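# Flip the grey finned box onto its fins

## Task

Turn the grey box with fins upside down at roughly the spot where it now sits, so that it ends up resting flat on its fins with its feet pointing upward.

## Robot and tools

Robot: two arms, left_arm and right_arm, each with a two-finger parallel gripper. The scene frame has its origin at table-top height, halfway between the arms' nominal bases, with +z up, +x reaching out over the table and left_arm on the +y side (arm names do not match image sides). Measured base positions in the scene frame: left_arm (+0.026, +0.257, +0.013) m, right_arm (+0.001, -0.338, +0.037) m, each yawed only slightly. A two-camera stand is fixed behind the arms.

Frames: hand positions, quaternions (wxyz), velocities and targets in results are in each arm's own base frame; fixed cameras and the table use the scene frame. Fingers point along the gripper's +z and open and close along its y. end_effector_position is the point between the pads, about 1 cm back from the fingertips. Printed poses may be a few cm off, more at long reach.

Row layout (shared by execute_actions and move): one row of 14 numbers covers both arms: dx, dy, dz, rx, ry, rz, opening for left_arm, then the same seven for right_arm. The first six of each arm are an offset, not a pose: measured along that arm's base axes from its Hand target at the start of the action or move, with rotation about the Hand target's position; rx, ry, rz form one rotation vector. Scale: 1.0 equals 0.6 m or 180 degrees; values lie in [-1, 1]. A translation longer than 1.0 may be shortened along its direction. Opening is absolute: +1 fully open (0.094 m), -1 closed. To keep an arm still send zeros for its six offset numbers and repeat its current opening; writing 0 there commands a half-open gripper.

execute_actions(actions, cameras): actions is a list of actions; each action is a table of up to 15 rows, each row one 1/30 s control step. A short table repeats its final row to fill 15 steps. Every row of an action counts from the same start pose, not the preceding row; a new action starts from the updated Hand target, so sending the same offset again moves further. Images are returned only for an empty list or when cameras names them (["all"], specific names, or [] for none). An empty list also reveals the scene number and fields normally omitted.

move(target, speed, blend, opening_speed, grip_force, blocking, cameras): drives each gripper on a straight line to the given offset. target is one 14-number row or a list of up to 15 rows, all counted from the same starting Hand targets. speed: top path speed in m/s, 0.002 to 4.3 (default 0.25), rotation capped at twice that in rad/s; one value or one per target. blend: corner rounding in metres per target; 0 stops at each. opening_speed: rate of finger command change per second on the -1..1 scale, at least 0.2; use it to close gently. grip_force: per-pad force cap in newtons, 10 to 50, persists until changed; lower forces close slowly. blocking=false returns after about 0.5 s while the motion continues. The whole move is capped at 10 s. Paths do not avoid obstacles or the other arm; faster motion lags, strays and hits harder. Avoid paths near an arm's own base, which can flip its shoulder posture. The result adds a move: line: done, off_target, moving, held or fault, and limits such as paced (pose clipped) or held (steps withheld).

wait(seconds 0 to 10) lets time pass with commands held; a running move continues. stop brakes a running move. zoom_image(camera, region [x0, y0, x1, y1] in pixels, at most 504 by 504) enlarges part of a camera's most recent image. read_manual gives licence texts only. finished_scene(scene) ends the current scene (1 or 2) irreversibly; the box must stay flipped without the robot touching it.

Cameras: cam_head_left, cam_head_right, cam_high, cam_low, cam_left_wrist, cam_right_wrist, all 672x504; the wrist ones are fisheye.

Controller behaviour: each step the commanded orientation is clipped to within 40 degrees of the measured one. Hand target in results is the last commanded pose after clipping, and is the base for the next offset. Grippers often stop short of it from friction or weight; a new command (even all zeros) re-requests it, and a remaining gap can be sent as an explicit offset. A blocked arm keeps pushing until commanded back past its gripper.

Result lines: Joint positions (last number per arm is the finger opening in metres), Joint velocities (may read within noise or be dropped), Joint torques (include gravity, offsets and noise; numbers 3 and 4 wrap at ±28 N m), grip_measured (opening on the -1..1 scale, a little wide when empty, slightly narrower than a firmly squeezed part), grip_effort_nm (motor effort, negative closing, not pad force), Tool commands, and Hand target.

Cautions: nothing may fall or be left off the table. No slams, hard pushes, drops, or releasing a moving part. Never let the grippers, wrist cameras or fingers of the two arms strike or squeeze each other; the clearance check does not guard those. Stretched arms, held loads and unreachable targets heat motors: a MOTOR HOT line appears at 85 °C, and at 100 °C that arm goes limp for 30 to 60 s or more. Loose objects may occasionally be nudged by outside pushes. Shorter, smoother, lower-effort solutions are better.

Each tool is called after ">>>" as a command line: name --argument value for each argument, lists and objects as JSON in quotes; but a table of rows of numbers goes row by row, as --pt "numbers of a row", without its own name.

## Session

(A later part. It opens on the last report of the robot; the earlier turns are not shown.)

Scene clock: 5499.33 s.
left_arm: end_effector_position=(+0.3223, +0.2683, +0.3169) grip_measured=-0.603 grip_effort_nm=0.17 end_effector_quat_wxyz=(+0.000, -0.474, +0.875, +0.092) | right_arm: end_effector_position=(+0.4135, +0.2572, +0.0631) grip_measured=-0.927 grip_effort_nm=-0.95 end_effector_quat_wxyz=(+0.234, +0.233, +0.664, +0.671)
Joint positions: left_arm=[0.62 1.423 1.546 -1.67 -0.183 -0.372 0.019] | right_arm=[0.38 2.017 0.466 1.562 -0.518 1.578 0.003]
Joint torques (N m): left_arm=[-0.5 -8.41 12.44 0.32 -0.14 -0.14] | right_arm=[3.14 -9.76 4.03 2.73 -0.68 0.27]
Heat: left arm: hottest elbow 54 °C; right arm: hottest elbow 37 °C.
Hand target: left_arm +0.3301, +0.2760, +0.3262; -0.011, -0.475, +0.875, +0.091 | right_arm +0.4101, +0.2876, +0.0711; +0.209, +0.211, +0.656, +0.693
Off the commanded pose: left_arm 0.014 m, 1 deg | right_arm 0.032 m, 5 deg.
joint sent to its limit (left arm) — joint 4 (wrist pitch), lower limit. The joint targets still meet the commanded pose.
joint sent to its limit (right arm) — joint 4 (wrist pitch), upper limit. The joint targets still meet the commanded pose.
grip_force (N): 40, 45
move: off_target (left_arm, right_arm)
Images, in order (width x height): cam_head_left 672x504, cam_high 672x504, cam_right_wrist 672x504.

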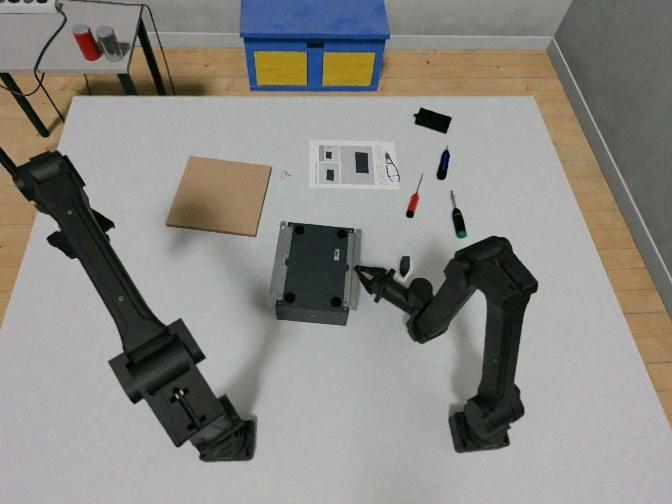

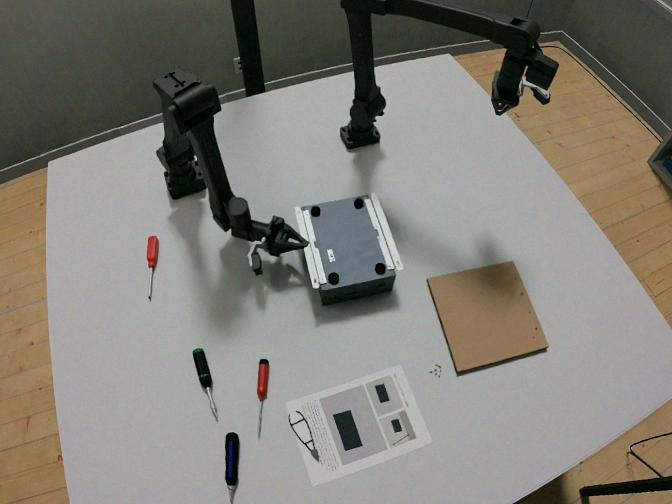

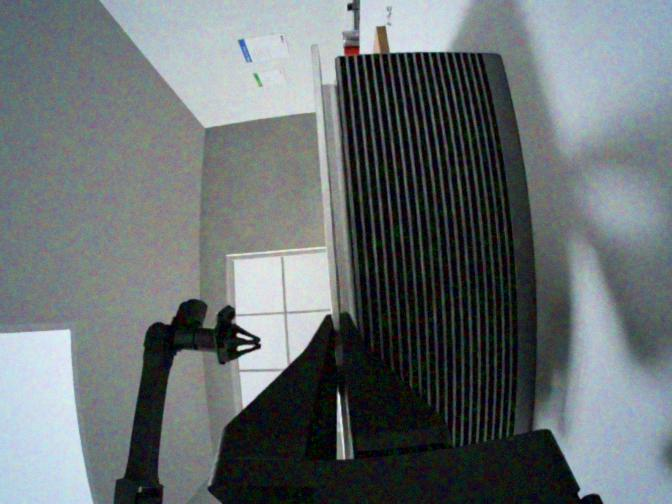

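>>> move --target '[0,0,0,0,0,0,-0.6,0.0057,-0.045,0,0,0,-0.0217,-1.0]' --speed 0.05

>>> move --target '[0,0,0,0,0,0,-0.6,0,0,0,0,0,0,-0.55]' --speed 0.05 --opening_speed 0.3 --cameras '["cam_right_wrist","cam_low"]'

Scene clock: 5516.20 s.
left_arm: end_effector_position=(+0.3223, +0.2683, +0.3169) grip_measured=-0.603 grip_effort_nm=0.17 end_effector_quat_wxyz=(+0.000, -0.474, +0.875, +0.092) | right_arm: end_effector_position=(+0.4136, +0.2568, +0.0629) grip_measured=-0.927 grip_effort_nm=-0.95 end_effector_quat_wxyz=(+0.235, +0.235, +0.664, +0.670)
Joint positions: left_arm=[0.62 1.423 1.546 -1.67 -0.183 -0.372 0.019] | right_arm=[0.38 2.017 0.465 1.562 -0.514 1.578 0.003]
Joint torques (N m): left_arm=[-0.32 -8.41 12.42 0.35 -0.15 -0.14] | right_arm=[-0.21 -11.05 1.68 2.61 0.05 0.19]
Heat: left arm: hottest elbow 54 °C; right arm: hottest elbow 37 °C.
Hand target: left_arm +0.3301, +0.2760, +0.3262; -0.011, -0.475, +0.875, +0.091 | right_arm +0.4134, +0.2607, +0.0710; +0.233, +0.234, +0.649, +0.686
Off the commanded pose: left_arm 0.014 m, 1 deg | right_arm 0.009 m, 3 deg.
joint sent to its limit (left arm) — joint 4 (wrist pitch), lower limit. The joint targets still meet the commanded pose.
joint sent to its limit (right arm) — joint 4 (wrist pitch), upper limit. The joint targets still meet the commanded pose.
grip_force (N): 40, 45
move: off_target (left_arm, right_arm)

Scene clock: 5518.00 s.
left_arm: end_effector_position=(+0.3223, +0.2683, +0.3169) grip_measured=-0.603 grip_effort_nm=0.17 end_effector_quat_wxyz=(+0.000, -0.474, +0.875, +0.092) | right_arm: end_effector_position=(+0.4136, +0.2567, +0.0629) grip_measured=-0.552 grip_effort_nm=0.07 end_effector_quat_wxyz=(+0.229, +0.241, +0.662, +0.672)
Joint positions: left_arm=[0.62 1.423 1.546 -1.67 -0.183 -0.372 0.019] | right_arm=[0.38 2.017 0.465 1.562 -0.514 1.597 0.021]
Joint torques (N m): left_arm=[-0.56 -8.18 12.42 0.34 -0.15 -0.13] | right_arm=[0.09 -11.63 1.61 2.62 0.09 -0.01]
Heat: left arm: hottest elbow 54 °C; right arm: hottest elbow 36 °C.
Hand target: left_arm +0.3301, +0.2760, +0.3262; -0.011, -0.475, +0.875, +0.091 | right_arm +0.4134, +0.2607, +0.0710; +0.233, +0.233, +0.649, +0.686
Off the commanded pose: left_arm 0.014 m, 1 deg | right_arm 0.009 m, 2 deg.
joint sent to its limit (left arm) — joint 4 (wrist pitch), lower limit. The joint targets still meet the commanded pose.
joint sent to its limit (right arm) — joint 4 (wrist pitch), upper limit. The joint targets still meet the commanded pose.
grip_force (N): 40, 45
move: off_target (left_arm)
Images, in order (width x height): cam_low 672x504, cam_right_wrist 672x504.

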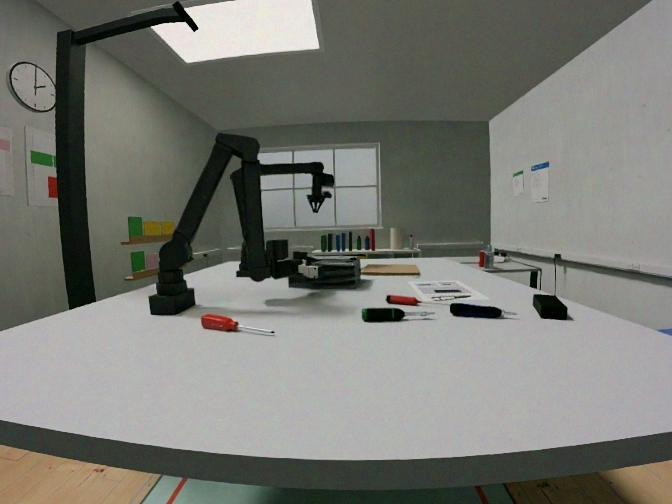

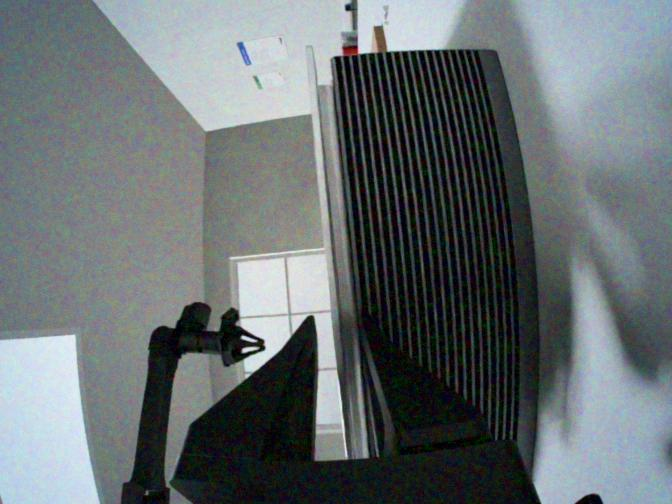

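>>> move --target '[0,0,0,0,0,0,-0.6,-0.063,-0.085,0,0,0,0,-0.55]' --speed 0.05 --cameras '["cam_right_wrist","cam_head_left"]'

Scene clock: 5527.43 s.
left_arm: end_effector_position=(+0.3223, +0.2683, +0.3169) grip_measured=-0.603 grip_effort_nm=0.17 end_effector_quat_wxyz=(+0.000, -0.474, +0.875, +0.092) | right_arm: end_effector_position=(+0.3739, +0.2150, +0.0649) grip_measured=-0.551 grip_effort_nm=0.07 end_effector_quat_wxyz=(+0.208, +0.245, +0.680, +0.659)
Joint positions: left_arm=[0.62 1.423 1.546 -1.67 -0.183 -0.372 0.019] | right_arm=[0.28 1.943 0.326 1.562 -0.639 1.578 0.021]
Joint torques (N m): left_arm=[-0.38 -8.59 12.41 0.35 -0.15 -0.13] | right_arm=[-2.02 -9.88 0.49 2.48 -0.18 -0.29]
Heat: left arm: hottest elbow 54 °C; right arm: hottest elbow 36 °C.
Hand target: left_arm +0.3301, +0.2760, +0.3262; -0.011, -0.475, +0.875, +0.091 | right_arm +0.3756, +0.2097, +0.0711; +0.233, +0.233, +0.649, +0.686
Off the commanded pose: left_arm 0.014 m, 1 deg | right_arm 0.008 m, 6 deg.
joint sent to its limit (left arm) — joint 4 (wrist pitch), lower limit. The joint targets still meet the commanded pose.
joint sent to its limit (right arm) — joint 4 (wrist pitch), upper limit. The joint targets are off in orientation, not in position.
grip_force (N): 40, 45
move: off_target (left_arm, right_arm)
Images, in order (width x height): cam_head_left 672x504, cam_right_wrist 672x504.

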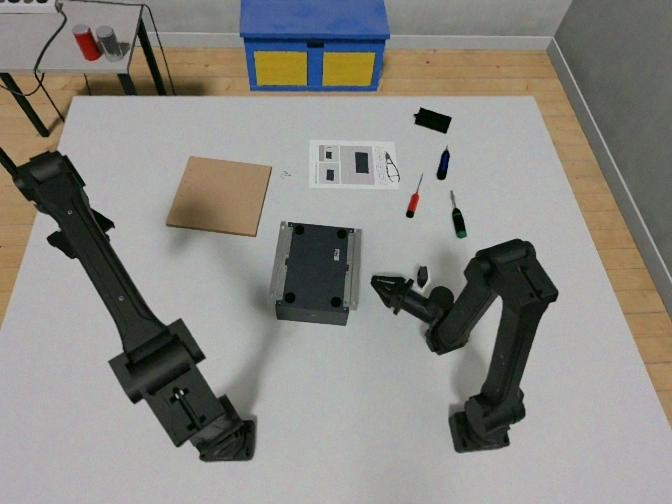

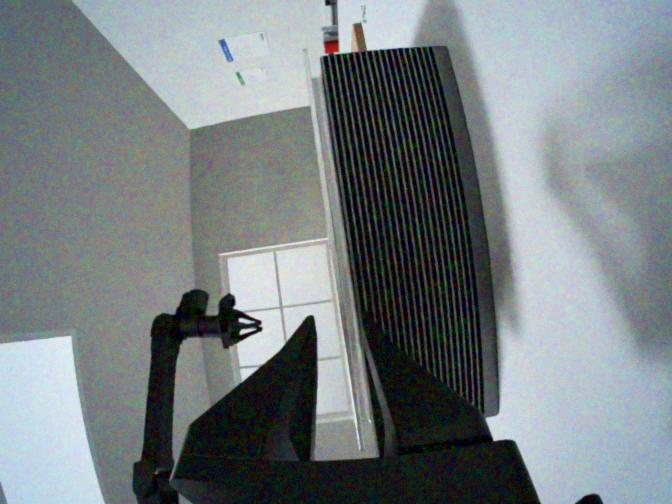

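>>> move --pt "0 0 0 0 0 0 -0.6 -0.03 -0.1 0.05 0 0 0 -0.55" --pt "0 0 0 0 0 0 -0.6 -0.05 -0.2 0.25 0 0 0 -0.55" --speed 0.12 --blend '[0.02,0]' --cameras '["all"]'

Scene clock: 5535.10 s.
left_arm: end_effector_position=(+0.3223, +0.2683, +0.3169) grip_measured=-0.603 grip_effort_nm=0.17 end_effector_quat_wxyz=(+0.000, -0.474, +0.875, +0.092) | right_arm: end_effector_position=(+0.3339, +0.0962, +0.2057) grip_measured=-0.551 grip_effort_nm=0.07 end_effector_quat_wxyz=(+0.213, +0.246, +0.650, +0.686)
Joint positions: left_arm=[0.62 1.423 1.546 -1.67 -0.183 -0.372 0.019] | right_arm=[-0.176 1.161 0.215 1.017 -1.084 1.695 0.021]
Joint torques (N m): left_arm=[-0.38 -8.41 12.42 0.34 -0.14 -0.13] | right_arm=[-2.26 -3.31 8.4 1.7 -0.11 -0.19]
Heat: left arm: hottest elbow 54 °C; right arm: hottest elbow 36 °C.
Hand target: left_arm +0.3301, +0.2760, +0.3262; -0.011, -0.475, +0.875, +0.091 | right_arm +0.3457, +0.0897, +0.2211; +0.233, +0.233, +0.649, +0.686
Off the commanded pose: left_arm 0.014 m, 1 deg | right_arm 0.020 m, 3 deg.
joint sent to its limit (left arm) — joint 4 (wrist pitch), lower limit. The joint targets still meet the commanded pose.
grip_force (N): 40, 45
move: off_target (left_arm, right_arm)

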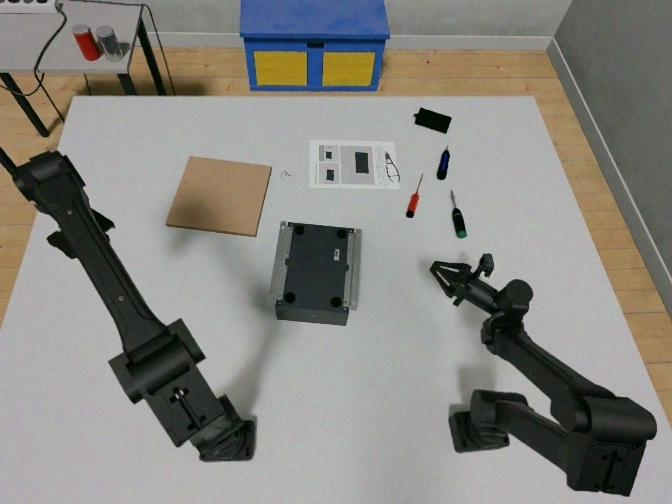

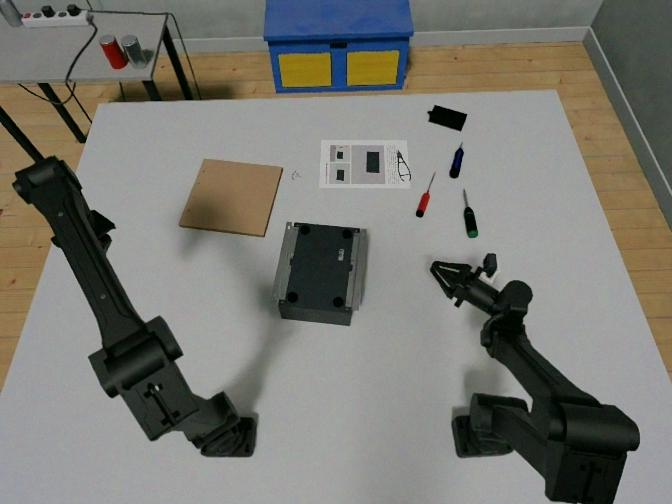

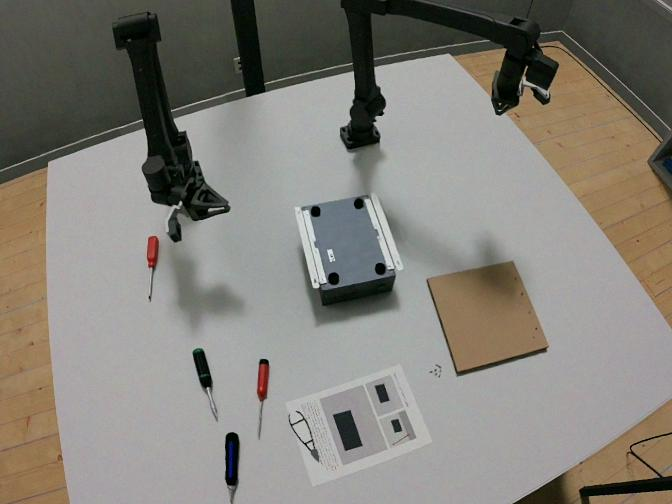

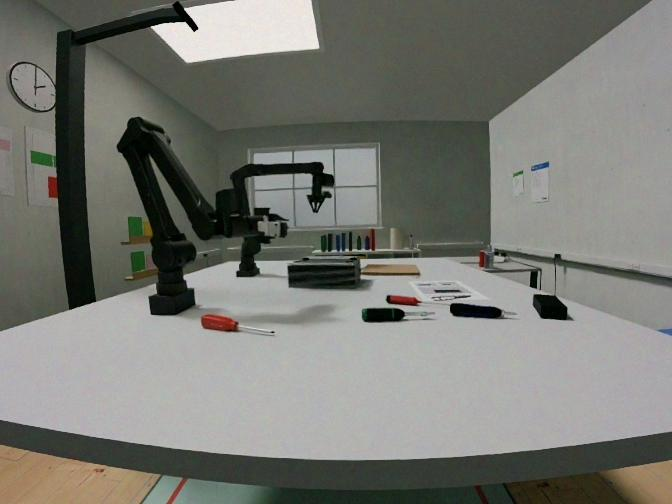

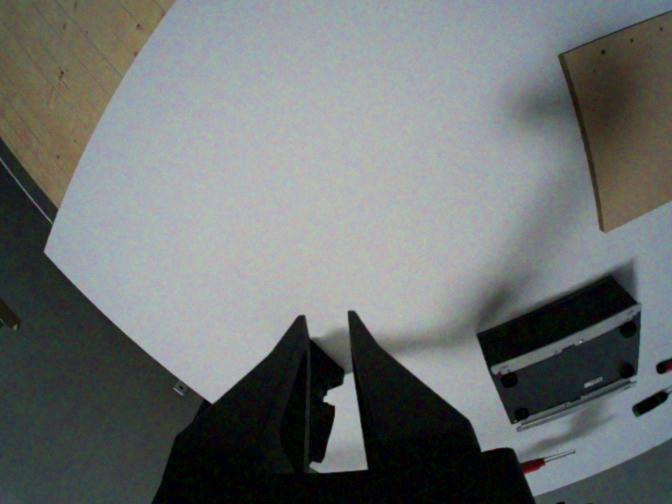

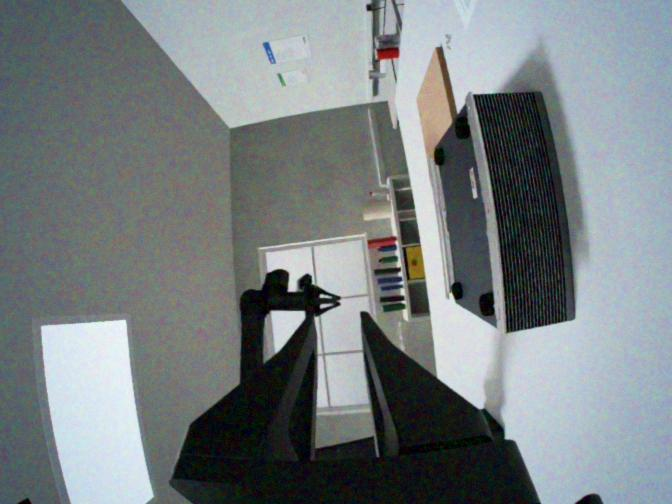

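>>> zoom_image --camera "cam_right_wrist" --region '[380, 60, 620, 350]'

>>> zoom_image --camera "cam_low" --region '[260, 240, 440, 310]'

>>> zoom_image --camera "cam_high" --region '[270, 170, 430, 320]'

Scaled by 1.738 from the camera's 672x504 image, which has a finer 960x720 frame.

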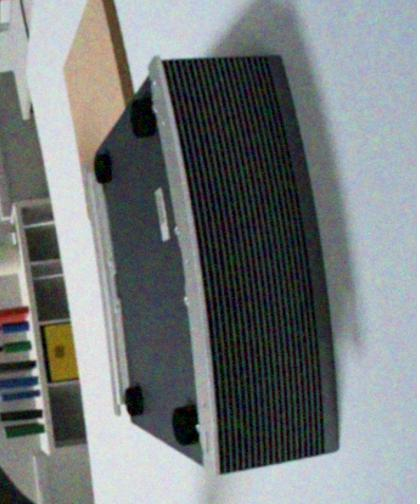

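Scaled by 2.800.

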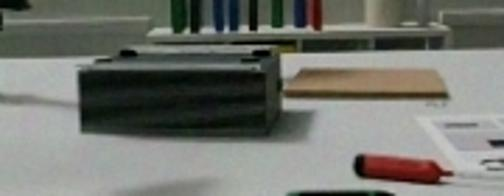

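Scaled by 3.150.

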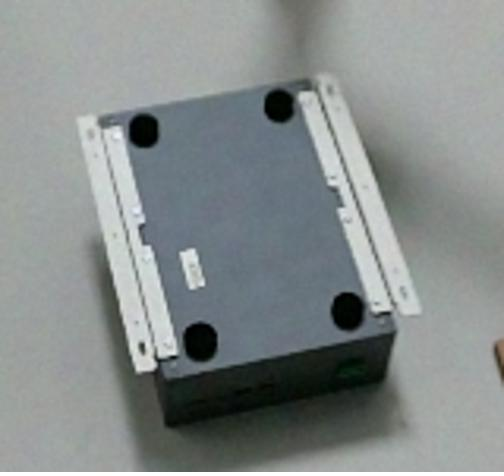

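>>> finished_scene --scene 2

The scene is finished: the task was done.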